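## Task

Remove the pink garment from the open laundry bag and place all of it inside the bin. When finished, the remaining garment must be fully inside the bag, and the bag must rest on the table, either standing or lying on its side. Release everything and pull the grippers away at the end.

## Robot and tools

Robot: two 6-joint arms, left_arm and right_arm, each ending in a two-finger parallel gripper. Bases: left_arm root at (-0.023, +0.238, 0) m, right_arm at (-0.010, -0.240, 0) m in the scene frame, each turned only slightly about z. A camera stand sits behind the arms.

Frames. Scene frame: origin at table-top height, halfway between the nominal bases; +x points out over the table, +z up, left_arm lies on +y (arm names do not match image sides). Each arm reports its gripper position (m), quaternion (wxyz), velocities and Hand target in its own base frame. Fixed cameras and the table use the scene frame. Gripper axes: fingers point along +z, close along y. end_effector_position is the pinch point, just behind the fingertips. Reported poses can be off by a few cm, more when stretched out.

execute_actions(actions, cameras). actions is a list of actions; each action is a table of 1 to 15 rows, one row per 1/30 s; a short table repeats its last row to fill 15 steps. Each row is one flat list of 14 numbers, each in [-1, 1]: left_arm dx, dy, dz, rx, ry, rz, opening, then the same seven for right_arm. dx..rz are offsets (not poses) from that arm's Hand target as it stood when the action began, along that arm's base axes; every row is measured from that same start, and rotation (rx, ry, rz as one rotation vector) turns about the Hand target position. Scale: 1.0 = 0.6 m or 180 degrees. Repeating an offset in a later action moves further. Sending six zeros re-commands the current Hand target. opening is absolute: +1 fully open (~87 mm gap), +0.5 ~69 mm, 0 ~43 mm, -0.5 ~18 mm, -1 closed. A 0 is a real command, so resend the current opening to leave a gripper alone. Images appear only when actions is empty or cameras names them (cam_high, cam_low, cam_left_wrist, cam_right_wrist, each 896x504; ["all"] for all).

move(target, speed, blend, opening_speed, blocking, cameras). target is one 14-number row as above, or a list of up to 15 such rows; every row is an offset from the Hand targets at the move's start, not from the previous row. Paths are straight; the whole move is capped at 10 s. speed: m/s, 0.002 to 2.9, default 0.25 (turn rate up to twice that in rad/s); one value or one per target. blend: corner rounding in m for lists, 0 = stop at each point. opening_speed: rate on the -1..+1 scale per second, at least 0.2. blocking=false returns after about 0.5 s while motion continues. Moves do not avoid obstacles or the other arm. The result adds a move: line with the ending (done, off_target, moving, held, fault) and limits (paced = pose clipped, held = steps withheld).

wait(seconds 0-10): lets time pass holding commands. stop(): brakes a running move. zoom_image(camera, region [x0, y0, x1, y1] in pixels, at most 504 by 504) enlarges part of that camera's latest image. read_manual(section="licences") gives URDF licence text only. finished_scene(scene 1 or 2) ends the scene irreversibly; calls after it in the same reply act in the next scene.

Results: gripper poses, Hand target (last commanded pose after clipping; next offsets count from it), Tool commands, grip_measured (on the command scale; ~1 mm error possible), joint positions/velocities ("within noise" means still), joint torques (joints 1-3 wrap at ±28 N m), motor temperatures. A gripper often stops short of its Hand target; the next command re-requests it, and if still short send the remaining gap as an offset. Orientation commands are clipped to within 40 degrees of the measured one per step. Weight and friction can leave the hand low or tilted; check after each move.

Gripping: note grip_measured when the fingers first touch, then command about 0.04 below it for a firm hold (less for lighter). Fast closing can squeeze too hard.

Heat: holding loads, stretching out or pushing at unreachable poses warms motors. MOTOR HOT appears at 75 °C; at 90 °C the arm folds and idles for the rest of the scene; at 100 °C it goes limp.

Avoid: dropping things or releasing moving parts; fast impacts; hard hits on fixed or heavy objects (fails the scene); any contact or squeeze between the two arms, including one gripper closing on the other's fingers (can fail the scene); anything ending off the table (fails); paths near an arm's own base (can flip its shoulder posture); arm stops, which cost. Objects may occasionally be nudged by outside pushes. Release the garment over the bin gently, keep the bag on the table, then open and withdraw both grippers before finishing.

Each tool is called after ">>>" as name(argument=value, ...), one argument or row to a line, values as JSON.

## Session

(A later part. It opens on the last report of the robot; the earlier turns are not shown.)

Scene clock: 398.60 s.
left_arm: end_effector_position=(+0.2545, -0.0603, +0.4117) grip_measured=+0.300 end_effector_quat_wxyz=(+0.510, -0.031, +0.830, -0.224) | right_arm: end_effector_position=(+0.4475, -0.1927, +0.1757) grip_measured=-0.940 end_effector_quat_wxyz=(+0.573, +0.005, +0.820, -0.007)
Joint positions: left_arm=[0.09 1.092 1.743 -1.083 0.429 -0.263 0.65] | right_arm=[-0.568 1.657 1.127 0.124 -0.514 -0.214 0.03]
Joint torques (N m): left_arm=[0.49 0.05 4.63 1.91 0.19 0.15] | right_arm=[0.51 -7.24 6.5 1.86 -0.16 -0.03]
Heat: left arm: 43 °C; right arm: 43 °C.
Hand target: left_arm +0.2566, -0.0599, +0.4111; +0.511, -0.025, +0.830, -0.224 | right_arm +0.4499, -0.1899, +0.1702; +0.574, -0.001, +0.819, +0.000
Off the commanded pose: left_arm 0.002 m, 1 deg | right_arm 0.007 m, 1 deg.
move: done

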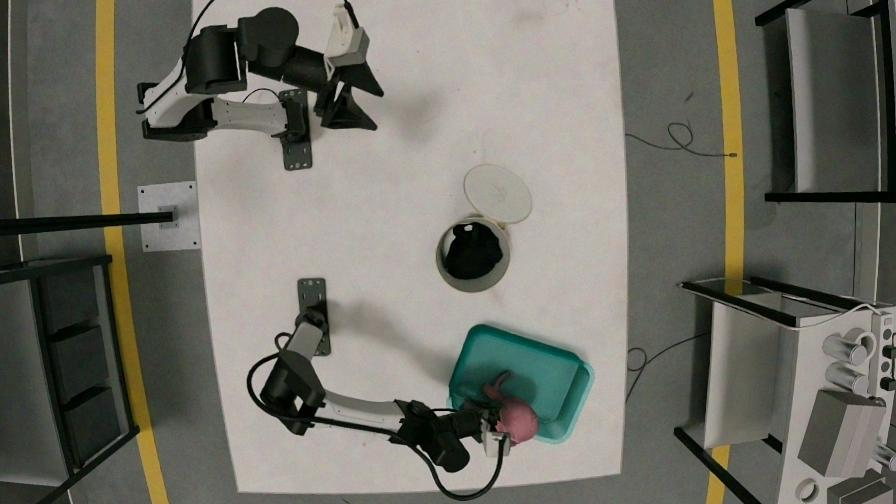

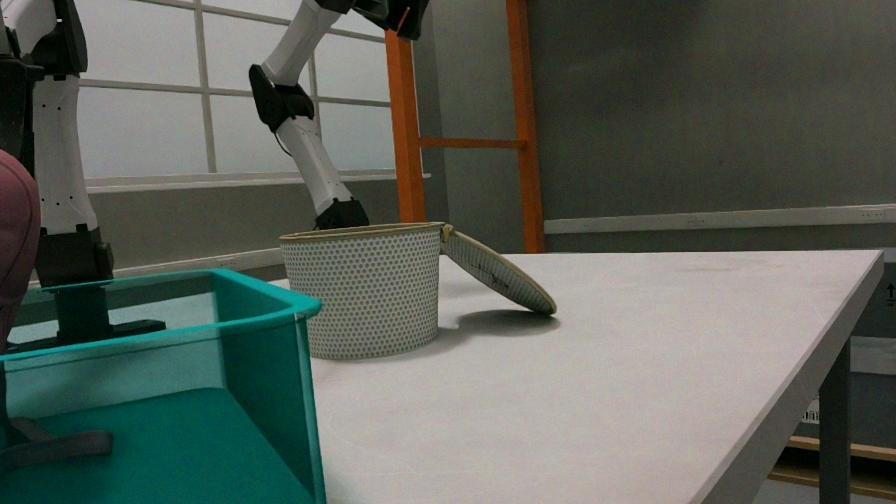

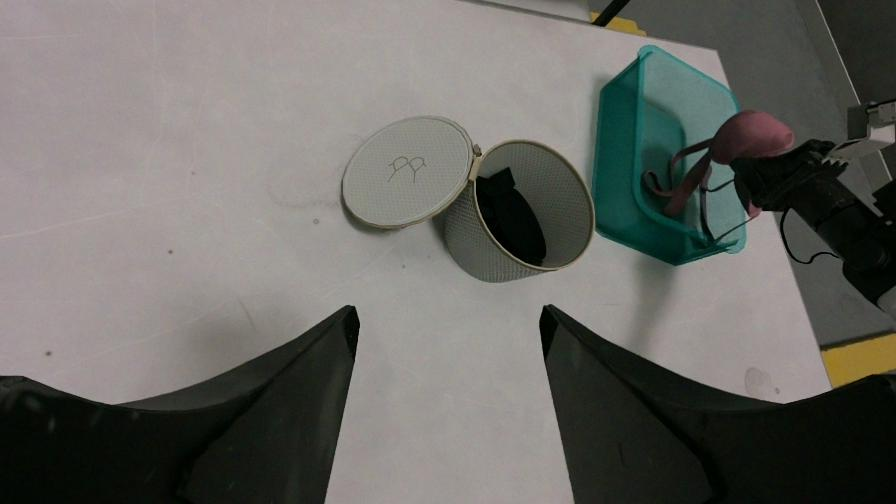

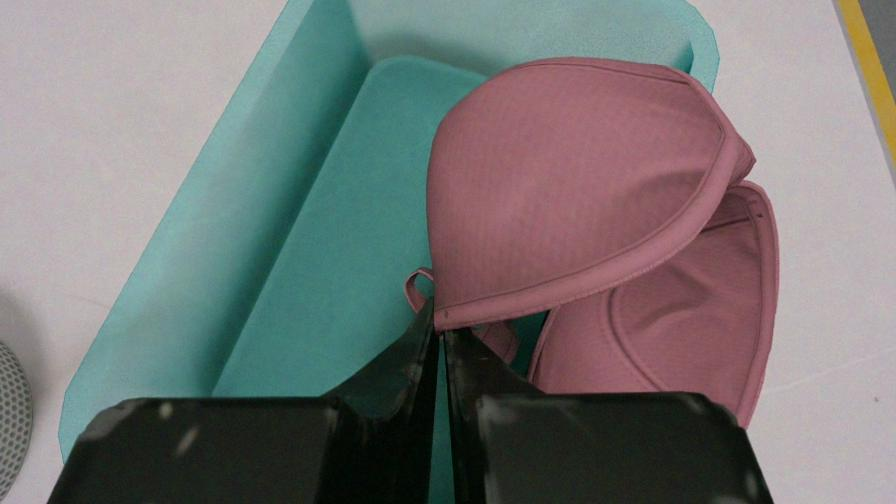

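>>> move(
  target=[
    [0,0,-0.1,0,0,0,0.3,0.02,0.04,0.15,0,0,0,-1],
    [0,0,-0.1,0,0,0,0.3,0.04,0.12,0.13,0,0,0,-1],
    [0,0,-0.1,0,0,0,0.3,0.04,0.12,-0.05,0,0,0,-1],
  ],
  speed=0.18,
  blend=[0.02,0.02,0],
  cameras=["all"],
)

Scene clock: 405.47 s.
left_arm: end_effector_position=(+0.2557, -0.0602, +0.3490) grip_measured=+0.300 end_effector_quat_wxyz=(+0.503, -0.032, +0.834, -0.224) | right_arm: end_effector_position=(+0.4717, -0.1145, +0.1401) grip_measured=-0.940 end_effector_quat_wxyz=(+0.569, -0.008, +0.822, +0.006)
Joint positions: left_arm=[0.09 0.936 1.374 -0.884 0.43 -0.261 0.65] | right_arm=[-0.35 1.67 0.989 0.298 -0.345 -0.134 0.03]
Joint torques (N m): left_arm=[0.46 -0.38 5.38 2 0.18 0.13] | right_arm=[0.25 -7.69 6.75 1.93 0.15 0.07]
Heat: left arm: 43 °C; right arm: 43 °C.
Hand target: left_arm +0.2566, -0.0599, +0.3512; +0.511, -0.025, +0.829, -0.224 | right_arm +0.4739, -0.1179, +0.1401; +0.574, -0.001, +0.819, +0.000
Off the commanded pose: left_arm 0.002 m, 1 deg | right_arm 0.004 m, 1 deg.
move: done

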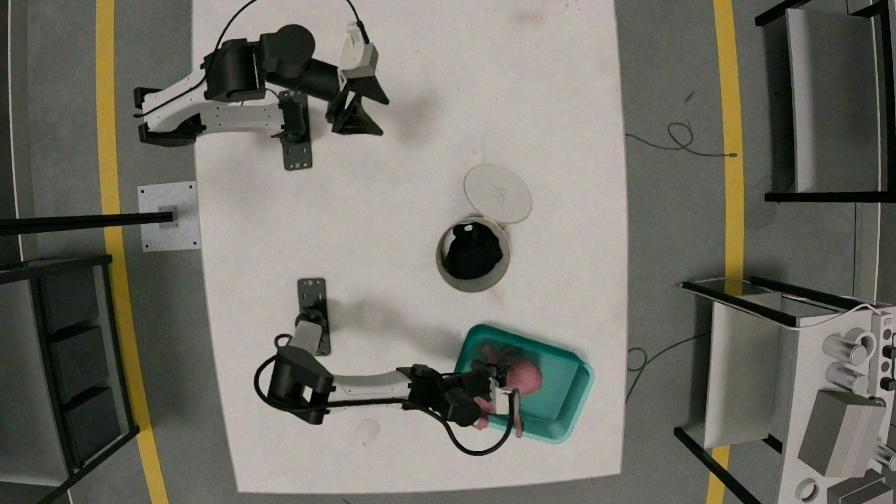

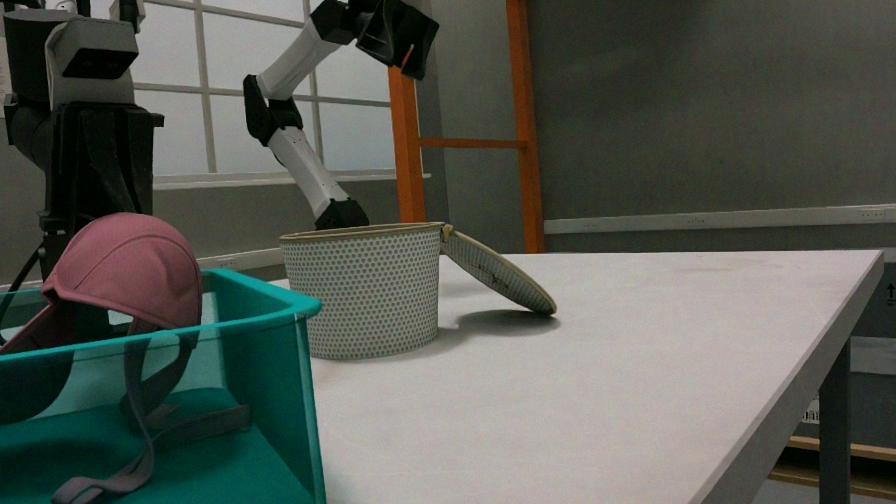

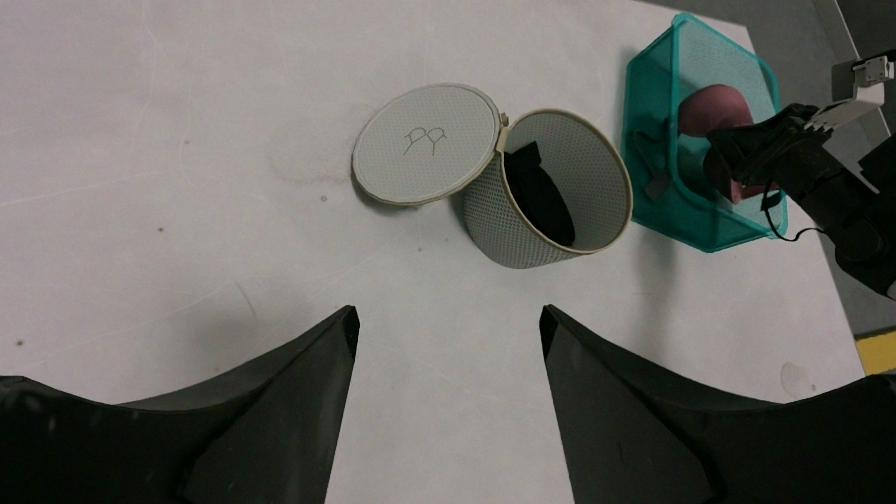

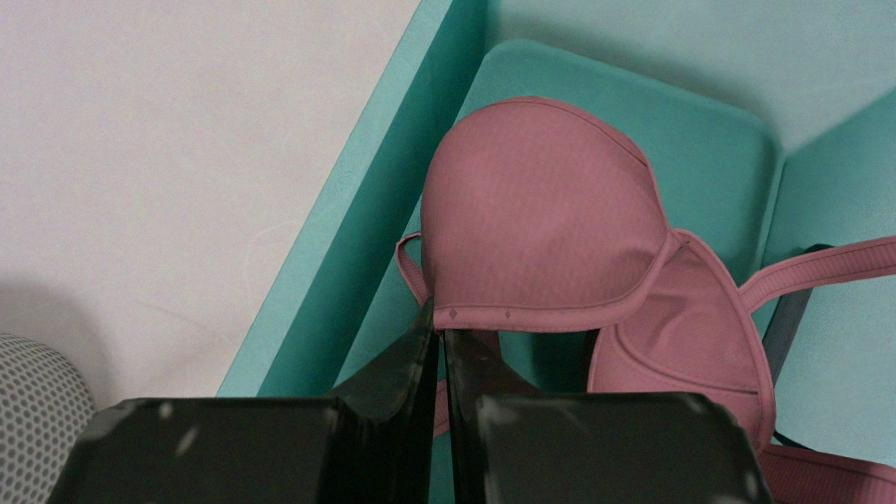

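>>> move(
  target=[
    [0,0,0,0,0,0,0.3,0.06,0.0,-0.045,0,0,0,-1],
    [0,0,0,0,0,0,0.3,0.06,0.0,-0.045,0,0,0,0],
    [0,0,0,0,0,0,0.3,-0.02,0,0.2,0,0,0,0],
  ],
  speed=0.18,
  opening_speed=1.2,
  cameras=["all"],
)

>>> zoom_image(
  camera="cam_high",
  region=[420, 300, 620, 460],
)

Scene clock: 413.87 s.
left_arm: end_effector_position=(+0.2557, -0.0602, +0.3490) grip_measured=+0.300 end_effector_quat_wxyz=(+0.503, -0.032, +0.834, -0.224) | right_arm: end_effector_position=(+0.4635, -0.1186, +0.2472) grip_measured=+0.000 end_effector_quat_wxyz=(+0.566, +0.007, +0.824, +0.000)
Joint positions: left_arm=[0.09 0.936 1.374 -0.884 0.43 -0.261 0.65] | right_arm=[-0.358 1.552 1.31 -0.146 -0.325 -0.122 0.5]
Joint torques (N m): left_arm=[0.46 -0.36 5.39 1.99 0.19 0.14] | right_arm=[-0.06 -9.01 9.54 1.48 -0.12 -0.09]
Heat: left arm: 44 °C; right arm: 43 °C.
Hand target: left_arm +0.2566, -0.0599, +0.3512; +0.511, -0.025, +0.829, -0.224 | right_arm +0.4619, -0.1180, +0.2601; +0.574, +0.000, +0.819, +0.000
Off the commanded pose: left_arm 0.002 m, 1 deg | right_arm 0.013 m, 1 deg.
move: off_target (right_arm); target 2's new opening was sent with right_arm's hand 0.015 m and 2 deg from that target

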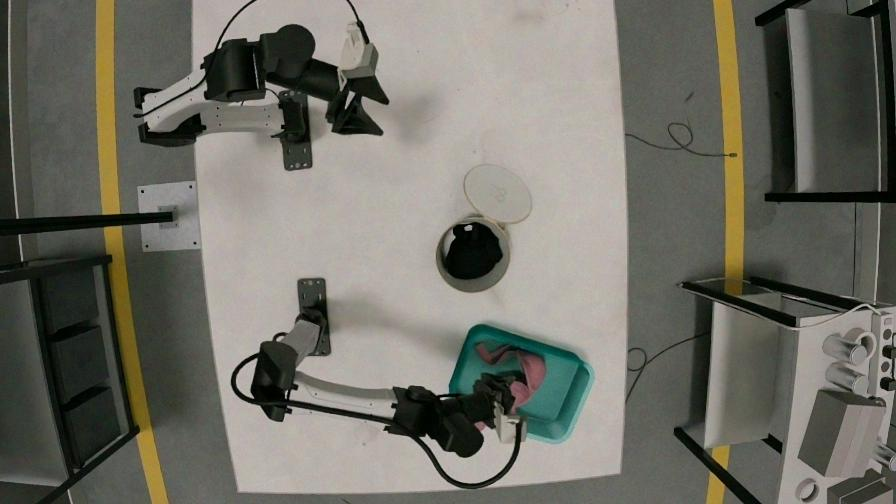

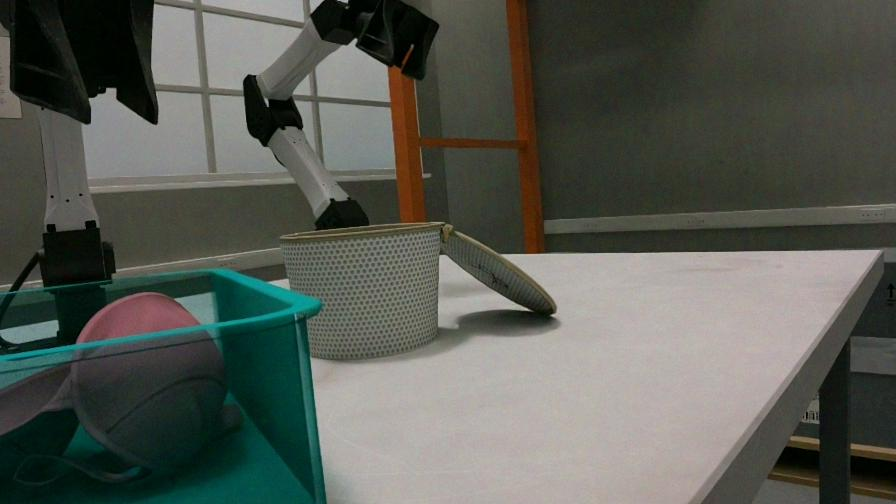

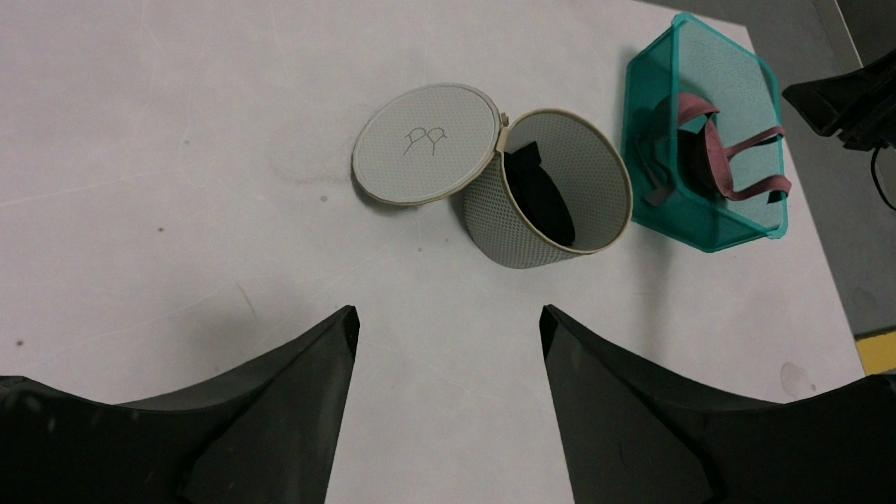

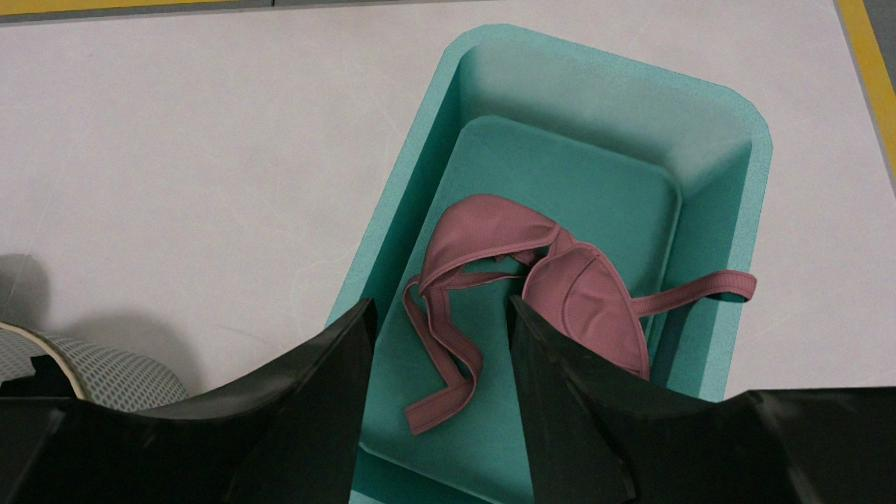

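Scaled by 2.520 from the camera's 896x504 image, which has a finer 1280x720 frame.

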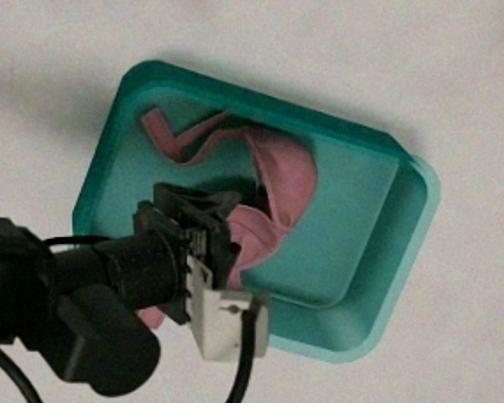

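>>> move(
  target=[0,0,0,0,0,0,0.3,0.072,-0.213,-0.208,0,0.217,0,-0.1],
  speed=0.25,
  cameras=["all"],
)

Scene clock: 428.63 s.
left_arm: end_effector_position=(+0.2557, -0.0602, +0.3490) grip_measured=+0.300 end_effector_quat_wxyz=(+0.503, -0.032, +0.834, -0.224) | right_arm: end_effector_position=(+0.5072, -0.2418, +0.1403) grip_measured=-0.100 end_effector_quat_wxyz=(+0.293, +0.001, +0.956, -0.003)
Joint positions: left_arm=[0.09 0.936 1.374 -0.884 0.43 -0.261 0.65] | right_arm=[-0.497 2.586 2.841 -1.285 -0.265 -0.421 0.45]
Joint torques (N m): left_arm=[0.47 -0.38 5.37 1.99 0.18 0.14] | right_arm=[0.13 -12.93 8.39 0.95 0.1 -0.11]
Heat: left arm: 44 °C; right arm: 44 °C.
Hand target: left_arm +0.2566, -0.0599, +0.3512; +0.511, -0.025, +0.829, -0.224 | right_arm +0.5052, -0.2457, +0.1353; +0.267, -0.001, +0.964, +0.000
Off the commanded pose: left_arm 0.002 m, 1 deg | right_arm 0.007 m, 3 deg.
elbow stopped short (right arm): the move would have taken joint 3 (elbow) straighter than the controller allows.
move: off_target (right_arm)

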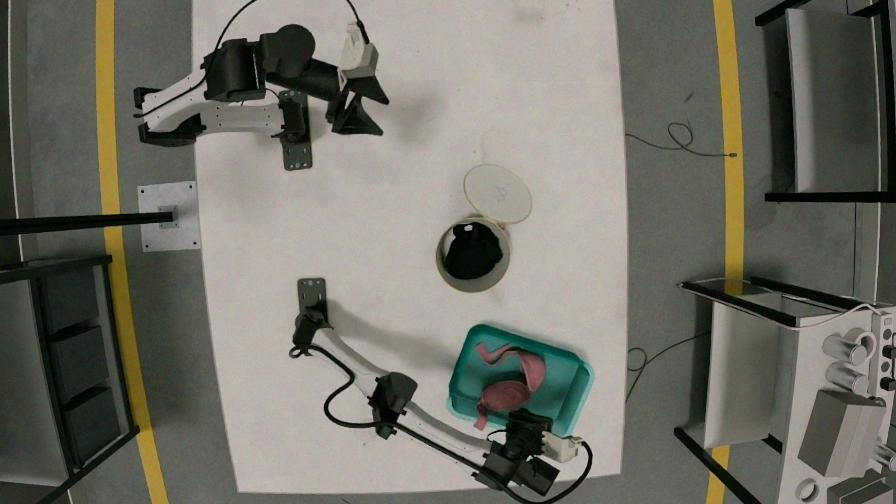

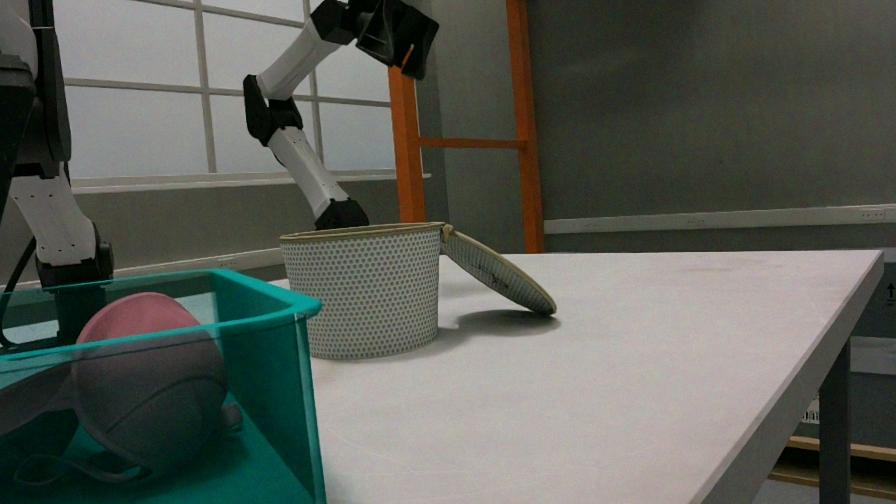

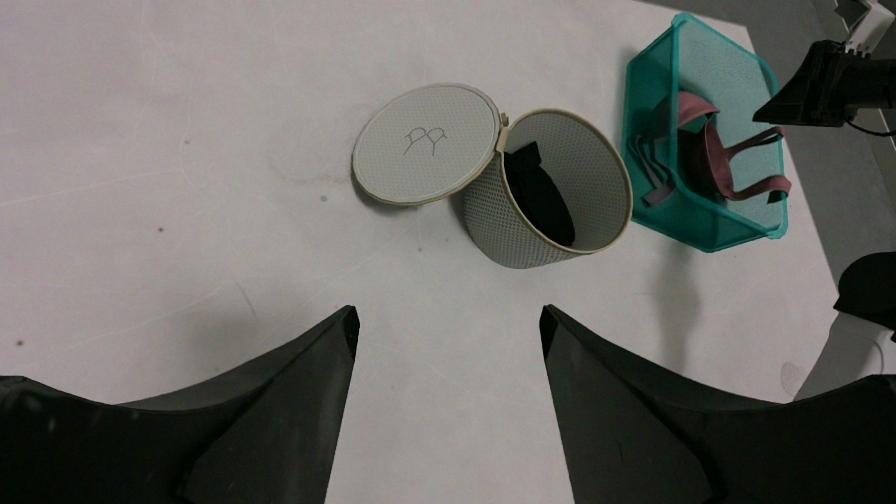

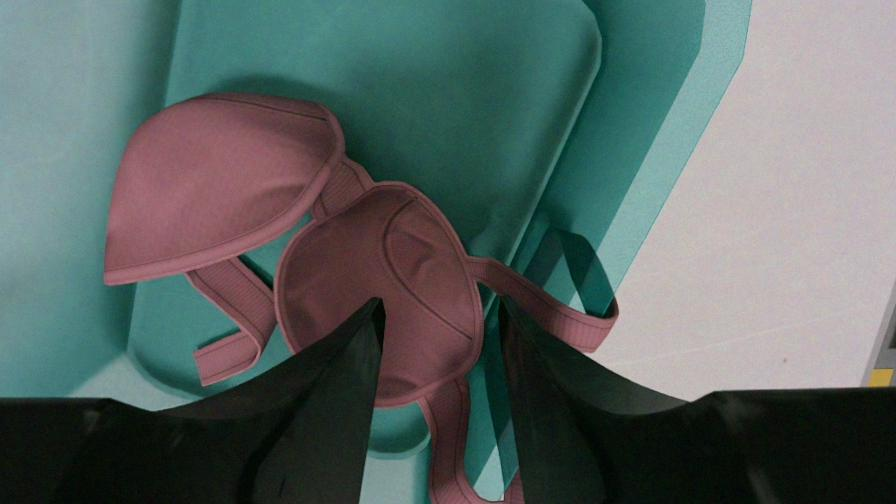

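>>> move(
  target=[
    [0,0,0,0,0,0,0.3,-0.003,-0.015,-0.133,0,0,0,-0.1],
    [0,0,0,0,0,0,0.3,-0.003,-0.015,-0.133,0,0,0,-1],
    [0,0,0,0,0,0,0.3,-0.003,0.07,0.04,0,0,0,-1],
  ],
  speed=0.15,
  cameras=["all"],
)

Scene clock: 440.83 s.
left_arm: end_effector_position=(+0.2557, -0.0602, +0.3490) grip_measured=+0.300 end_effector_quat_wxyz=(+0.503, -0.032, +0.834, -0.224) | right_arm: end_effector_position=(+0.5050, -0.2013, +0.1654) grip_measured=-0.998 end_effector_quat_wxyz=(+0.285, -0.009, +0.959, -0.001)
Joint positions: left_arm=[0.09 0.936 1.374 -0.884 0.43 -0.261 0.65] | right_arm=[-0.425 2.527 2.843 -1.353 -0.23 -0.38 0.001]
Joint torques (N m): left_arm=[0.46 -0.35 5.39 1.99 0.18 0.14] | right_arm=[0.23 -12.27 8.05 0.94 0.11 0.09]
Motor temperatures (°C): left_arm=[21 29 32 44 18 20 20] | right_arm=[19 51 39 29 21 22 21]
Heat: left arm: 44 °C; right arm: 51 °C.
Hand target: left_arm +0.2566, -0.0599, +0.3512; +0.511, -0.025, +0.829, -0.224 | right_arm +0.5034, -0.2037, +0.1592; +0.267, +0.000, +0.964, +0.000
Off the commanded pose: left_arm 0.002 m, 1 deg | right_arm 0.007 m, 2 deg.
elbow stopped short (right arm): the move would have taken joint 3 (elbow) straighter than the controller allows.
move: done; target 2's new opening was sent with right_arm's hand 0.018 m and 3 deg from that target

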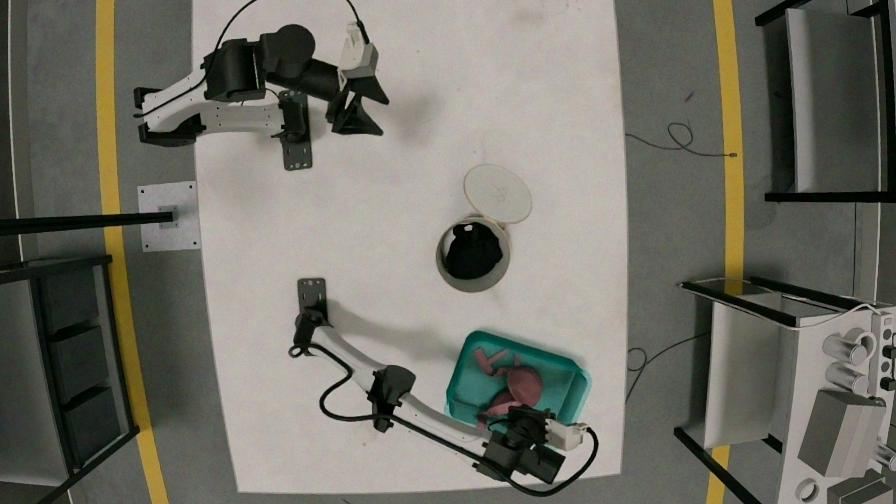

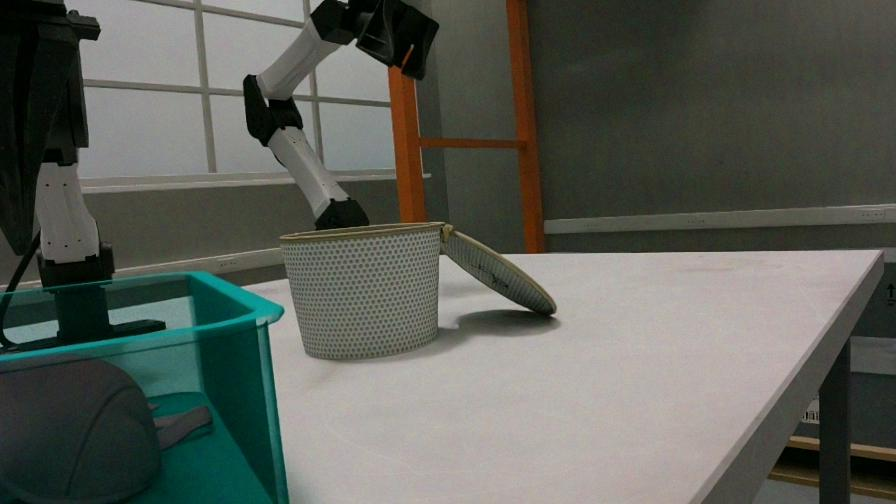

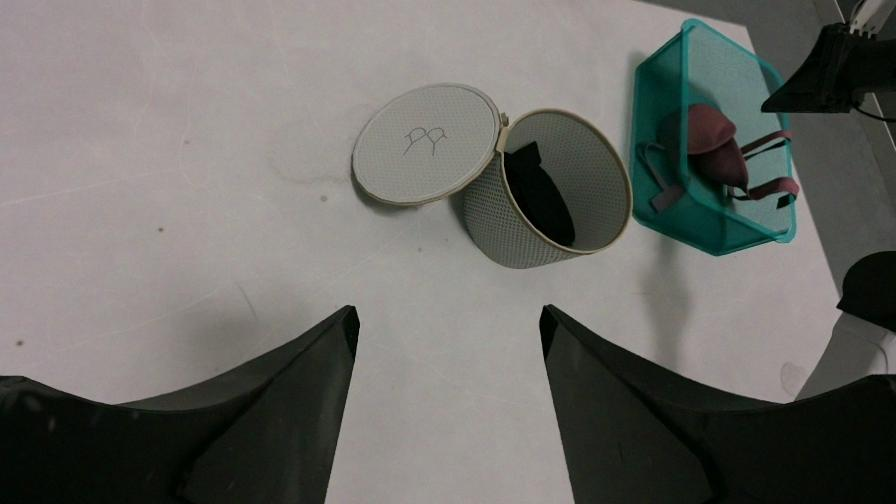

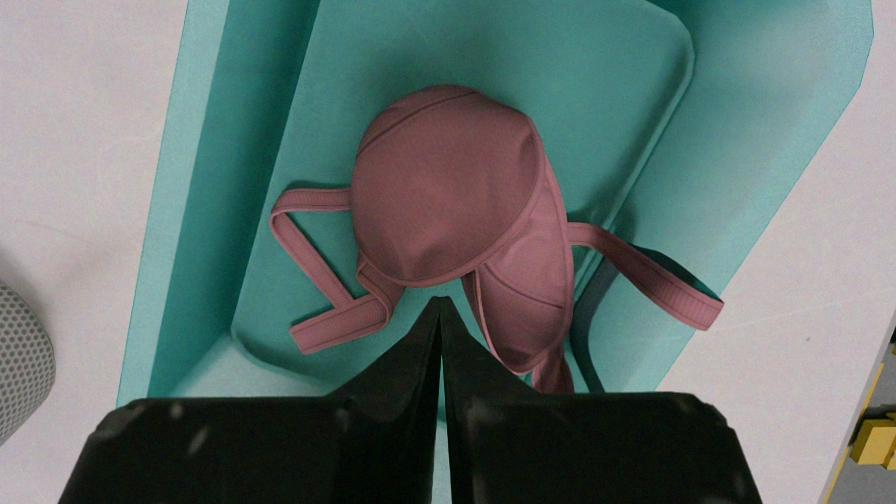

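>>> move(
  target=[
    [0,0,0,0,0,0,0.3,-0.057,-0.108,-0.08,0,0,0,-0.4],
    [0,0,0,0,0,0,0.3,-0.057,-0.108,-0.21,0,0,0,-0.4],
  ],
  speed=0.15,
  blend=[0.01,0],
  cameras=["cam_right_wrist","cam_high","cam_low"],
)

Scene clock: 459.60 s.
left_arm: end_effector_position=(+0.2557, -0.0602, +0.3490) grip_measured=+0.300 end_effector_quat_wxyz=(+0.503, -0.032, +0.834, -0.224) | right_arm: end_effector_position=(+0.4760, -0.2721, +0.0540) grip_measured=-0.400 end_effector_quat_wxyz=(+0.281, -0.003, +0.960, -0.017)
Joint positions: left_arm=[0.09 0.936 1.374 -0.884 0.43 -0.261 0.65] | right_arm=[-0.568 2.352 2.063 -0.771 -0.267 -0.504 0.3]
Joint torques (N m): left_arm=[0.44 -0.35 5.37 1.99 0.19 0.15] | right_arm=[-0.2 -12.26 4.18 1.16 -0.21 -0.05]
Heat: left arm: 44 °C; right arm: 54 °C.
Hand target: left_arm +0.2566, -0.0599, +0.3512; +0.511, -0.025, +0.829, -0.224 | right_arm +0.4691, -0.2686, +0.0333; +0.267, +0.000, +0.964, +0.000
Off the commanded pose: left_arm 0.002 m, 1 deg | right_arm 0.022 m, 3 deg.
move: off_target (right_arm)
Images, in order (width x height): cam_high 896x504, cam_low 896x504, cam_right_wrist 896x504.

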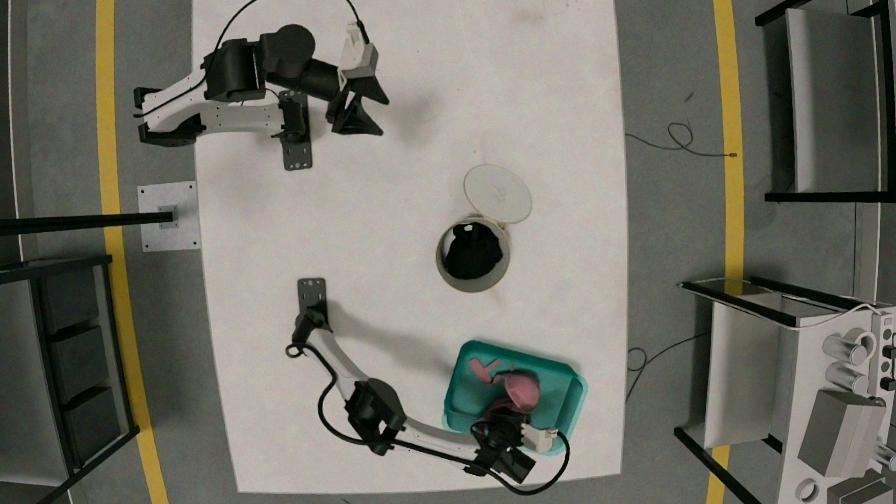

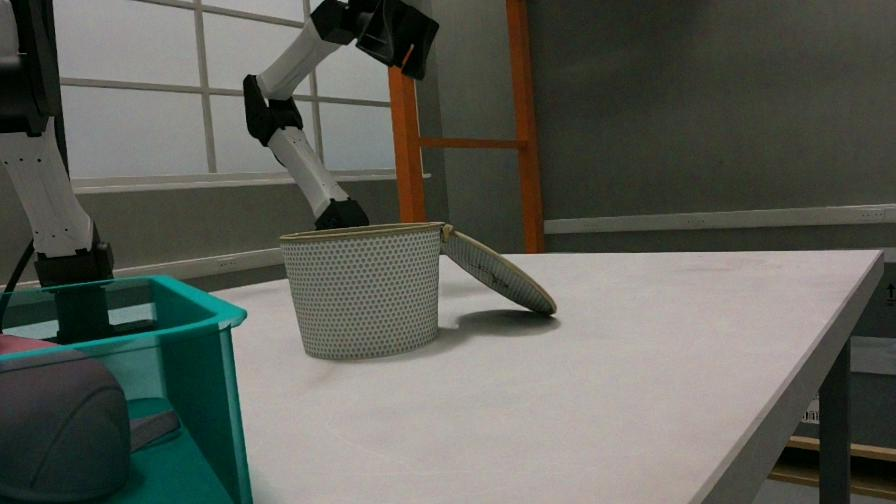

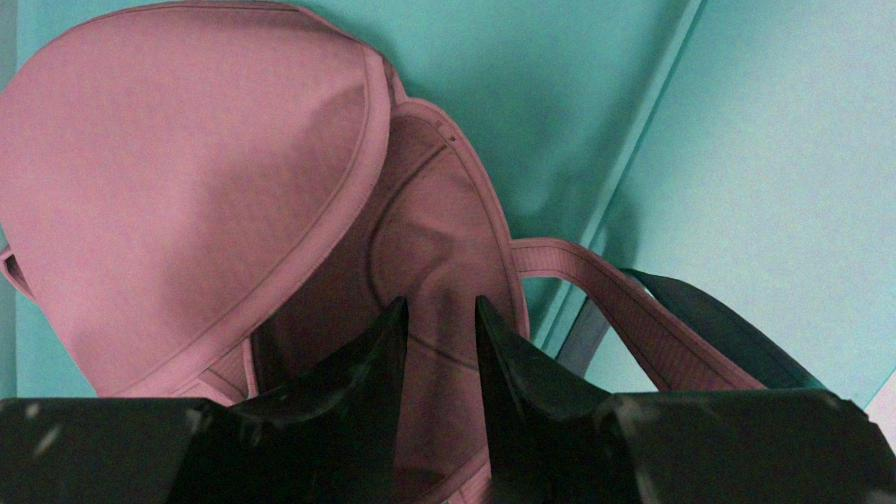

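>>> move(
  target=[
    [0,0,0,0,0,0,0.3,0.0,0,0.075,0,0,0,-0.4],
    [0,0,0,0,0,0,0.3,0,-0.037,0.075,0,0,0,-0.45],
    [0,0,0,0,0,0,0.3,0,-0.037,0.005,0,0,0,-0.45],
  ],
  speed=0.12,
  cameras=["cam_right_wrist","cam_high"],
)

Scene clock: 468.23 s.
left_arm: end_effector_position=(+0.2557, -0.0602, +0.3490) grip_measured=+0.300 end_effector_quat_wxyz=(+0.503, -0.032, +0.834, -0.224) | right_arm: end_effector_position=(+0.4755, -0.2923, +0.0551) grip_measured=-0.450 end_effector_quat_wxyz=(+0.280, -0.002, +0.960, -0.011)
Joint positions: left_arm=[0.09 0.936 1.374 -0.884 0.43 -0.261 0.65] | right_arm=[-0.606 2.424 2.197 -0.849 -0.294 -0.535 0.275]
Joint torques (N m): left_arm=[0.47 -0.36 5.38 1.99 0.19 0.14] | right_arm=[-0.14 -13.04 4.22 1.11 -0.13 -0.08]
Motor temperatures (°C): left_arm=[21 27 32 44 18 20 20] | right_arm=[19 56 39 28 21 22 20]
Heat: left arm: 44 °C; right arm: 56 °C.
Hand target: left_arm +0.2566, -0.0599, +0.3512; +0.511, -0.025, +0.829, -0.224 | right_arm +0.4692, -0.2907, +0.0363; +0.267, -0.001, +0.964, +0.000
Off the commanded pose: left_arm 0.002 m, 1 deg | right_arm 0.020 m, 2 deg.
move: off_target (right_arm)
Images, in order (width x height): cam_high 896x504, cam_right_wrist 896x504.

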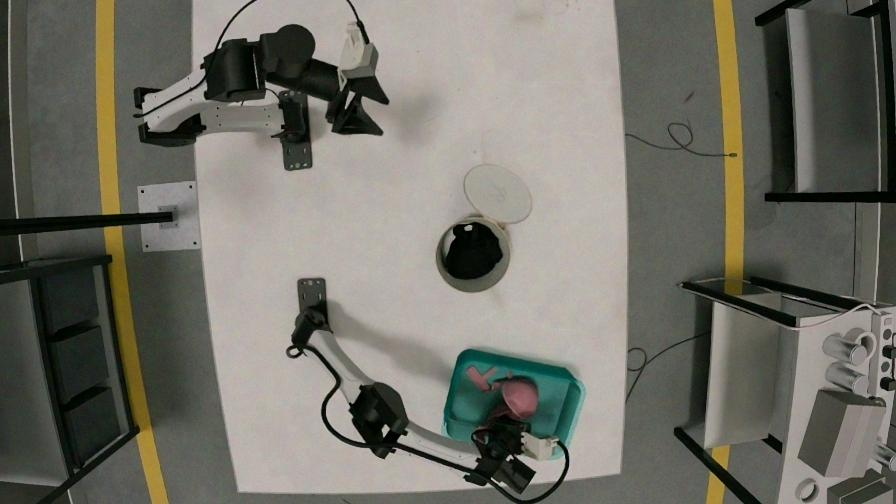

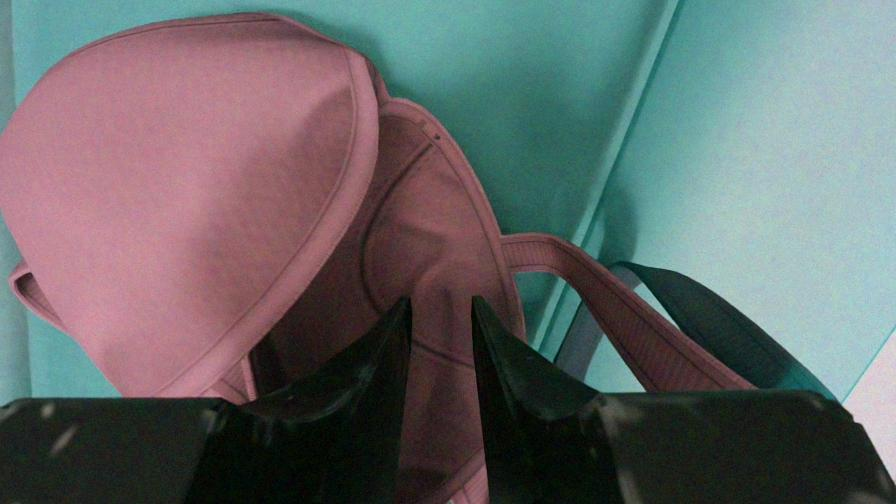

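>>> move(
  target=[
    [0,0,0,0,0,0,0.3,0,0,0,0,0,0,-0.1],
    [0,0,0,0,0,0,0.3,0,0,-0.01,0,0,0,-1],
    [0,0,0,0,0,0,0.3,0,0.03,0.09,0,0,0,-1],
  ],
  speed=0.12,
  opening_speed=1.0,
  cameras=["cam_right_wrist","cam_left_wrist"],
)

Scene clock: 477.37 s.
left_arm: end_effector_position=(+0.2557, -0.0602, +0.3490) grip_measured=+0.300 end_effector_quat_wxyz=(+0.503, -0.032, +0.834, -0.224) | right_arm: end_effector_position=(+0.4676, -0.2717, +0.0663) grip_measured=-0.998 end_effector_quat_wxyz=(+0.254, -0.003, +0.967, +0.013)
Joint positions: left_arm=[0.09 0.936 1.374 -0.884 0.43 -0.261 0.65] | right_arm=[-0.584 2.424 2.263 -0.984 -0.297 -0.525 0.001]
Joint torques (N m): left_arm=[0.5 -0.36 5.37 1.99 0.19 0.14] | right_arm=[0.43 -17.55 8.81 0.74 0.02 0.09]
Motor temperatures (°C): left_arm=[21 27 32 44 18 20 20] | right_arm=[19 59 38 27 21 22 20]
Heat: left arm: 44 °C; right arm: 59 °C.
Hand target: left_arm +0.2566, -0.0599, +0.3512; +0.511, -0.025, +0.829, -0.224 | right_arm +0.4692, -0.2727, +0.0903; +0.267, -0.001, +0.964, +0.000
Off the commanded pose: left_arm 0.002 m, 1 deg | right_arm 0.024 m, 2 deg.
move: off_target (right_arm); target 2's new opening was sent with right_arm's hand 0.013 m and 1 deg from that target
Images, in order (width x height): cam_left_wrist 896x504, cam_right_wrist 896x504.

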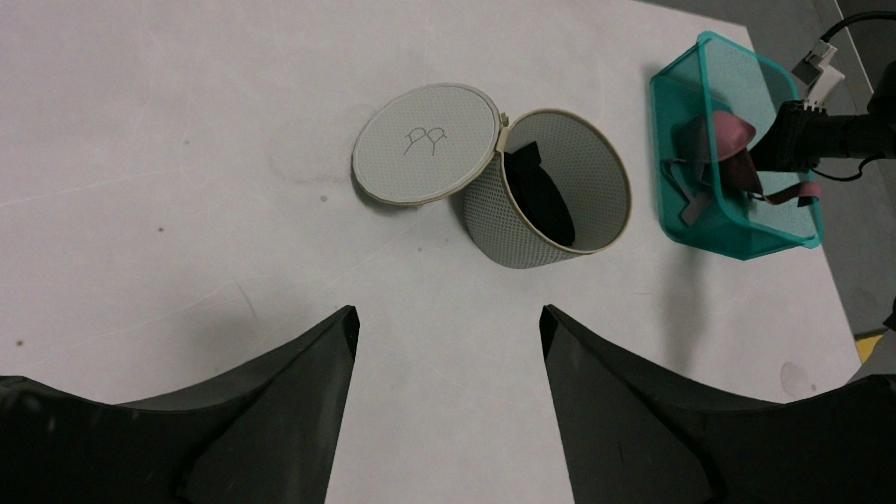

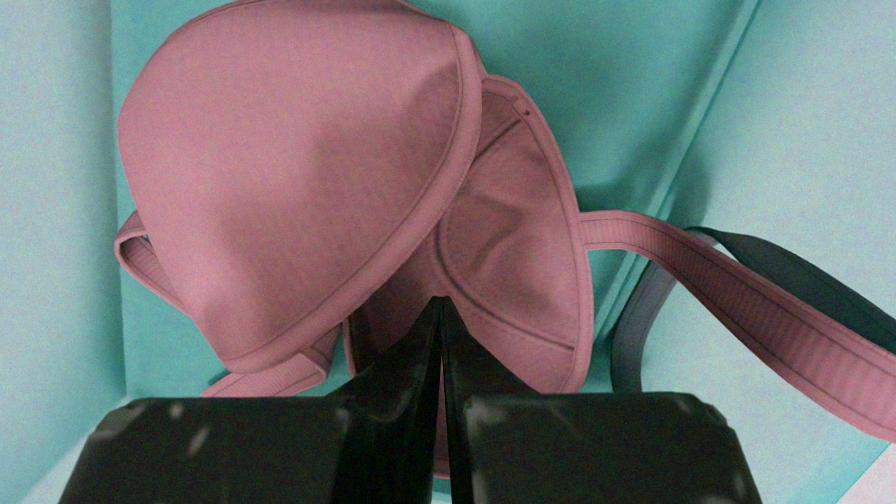

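>>> move(
  target=[
    [0,0,0,0,0,0,0.3,0.0,0,0.16,0,0,0,-1],
    [0,0,0,0,0,0,0.3,0.035,-0.112,0.117,0.2455,0,-0.435,-0.2],
  ],
  speed=0.2,
  blend=[0.03,0],
  cameras=["all"],
)

Scene clock: 495.77 s.
left_arm: end_effector_position=(+0.2557, -0.0602, +0.3490) grip_measured=+0.300 end_effector_quat_wxyz=(+0.503, -0.032, +0.834, -0.224) | right_arm: end_effector_position=(+0.4853, -0.3354, +0.1615) grip_measured=-0.200 end_effector_quat_wxyz=(+0.279, +0.685, +0.650, +0.176)
Joint positions: left_arm=[0.09 0.936 1.374 -0.884 0.43 -0.261 0.65] | right_arm=[-0.75 2.605 2.844 -1.201 -0.303 0.97 0.4]
Joint torques (N m): left_arm=[0.44 -0.36 5.38 1.99 0.18 0.14] | right_arm=[-0.03 -13.07 8.25 1.34 -0.13 0.05]
Motor temperatures (°C): left_arm=[21 27 32 44 18 20 20] | right_arm=[19 66 40 27 21 22 20]
Heat: left arm: 44 °C; right arm: 66 °C.
Hand target: left_arm +0.2566, -0.0599, +0.3512; +0.511, -0.025, +0.829, -0.224 | right_arm +0.4903, -0.3399, +0.1604; +0.189, +0.685, +0.682, +0.171
Off the commanded pose: left_arm 0.002 m, 1 deg | right_arm 0.007 m, 11 deg.
elbow stopped short (right arm): the move would have taken joint 3 (elbow) straighter than the controller allows.
move: off_target (right_arm); target 2's new opening was sent with right_arm's hand 0.007 m and 11 deg from that target

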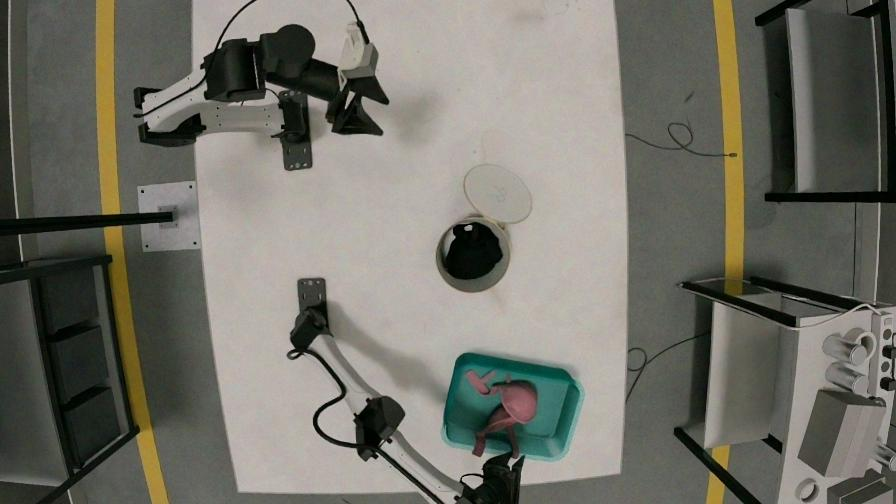

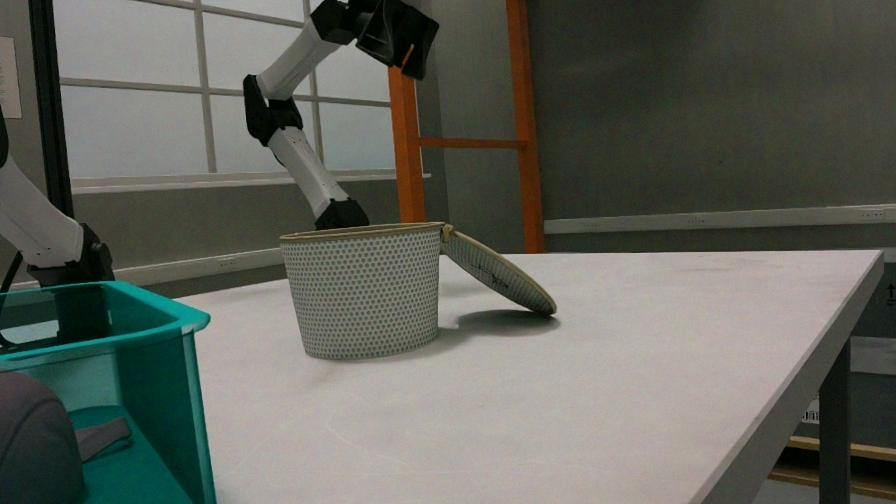

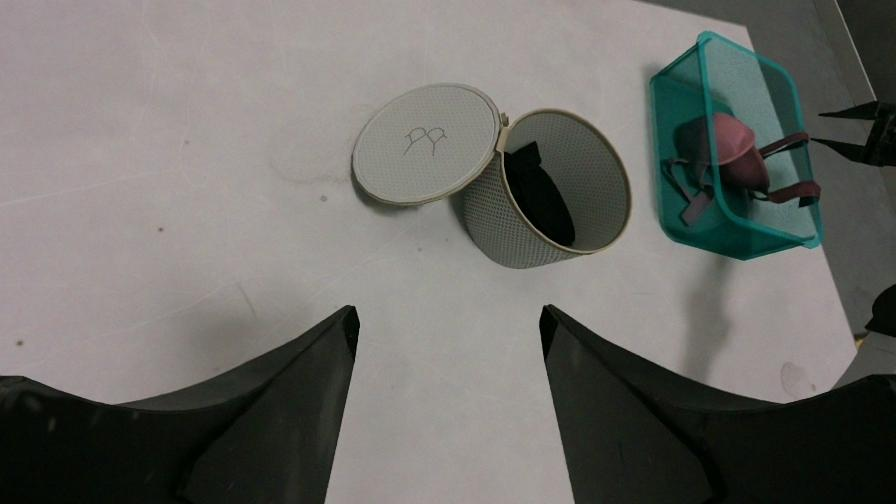

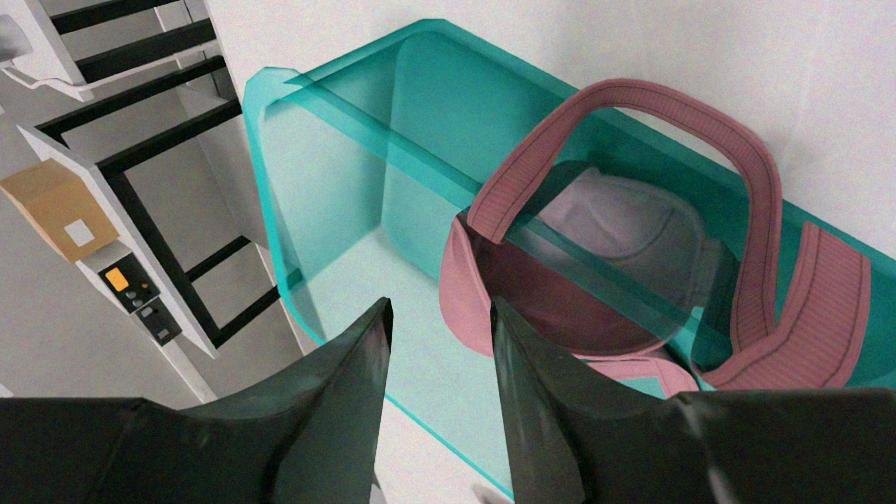

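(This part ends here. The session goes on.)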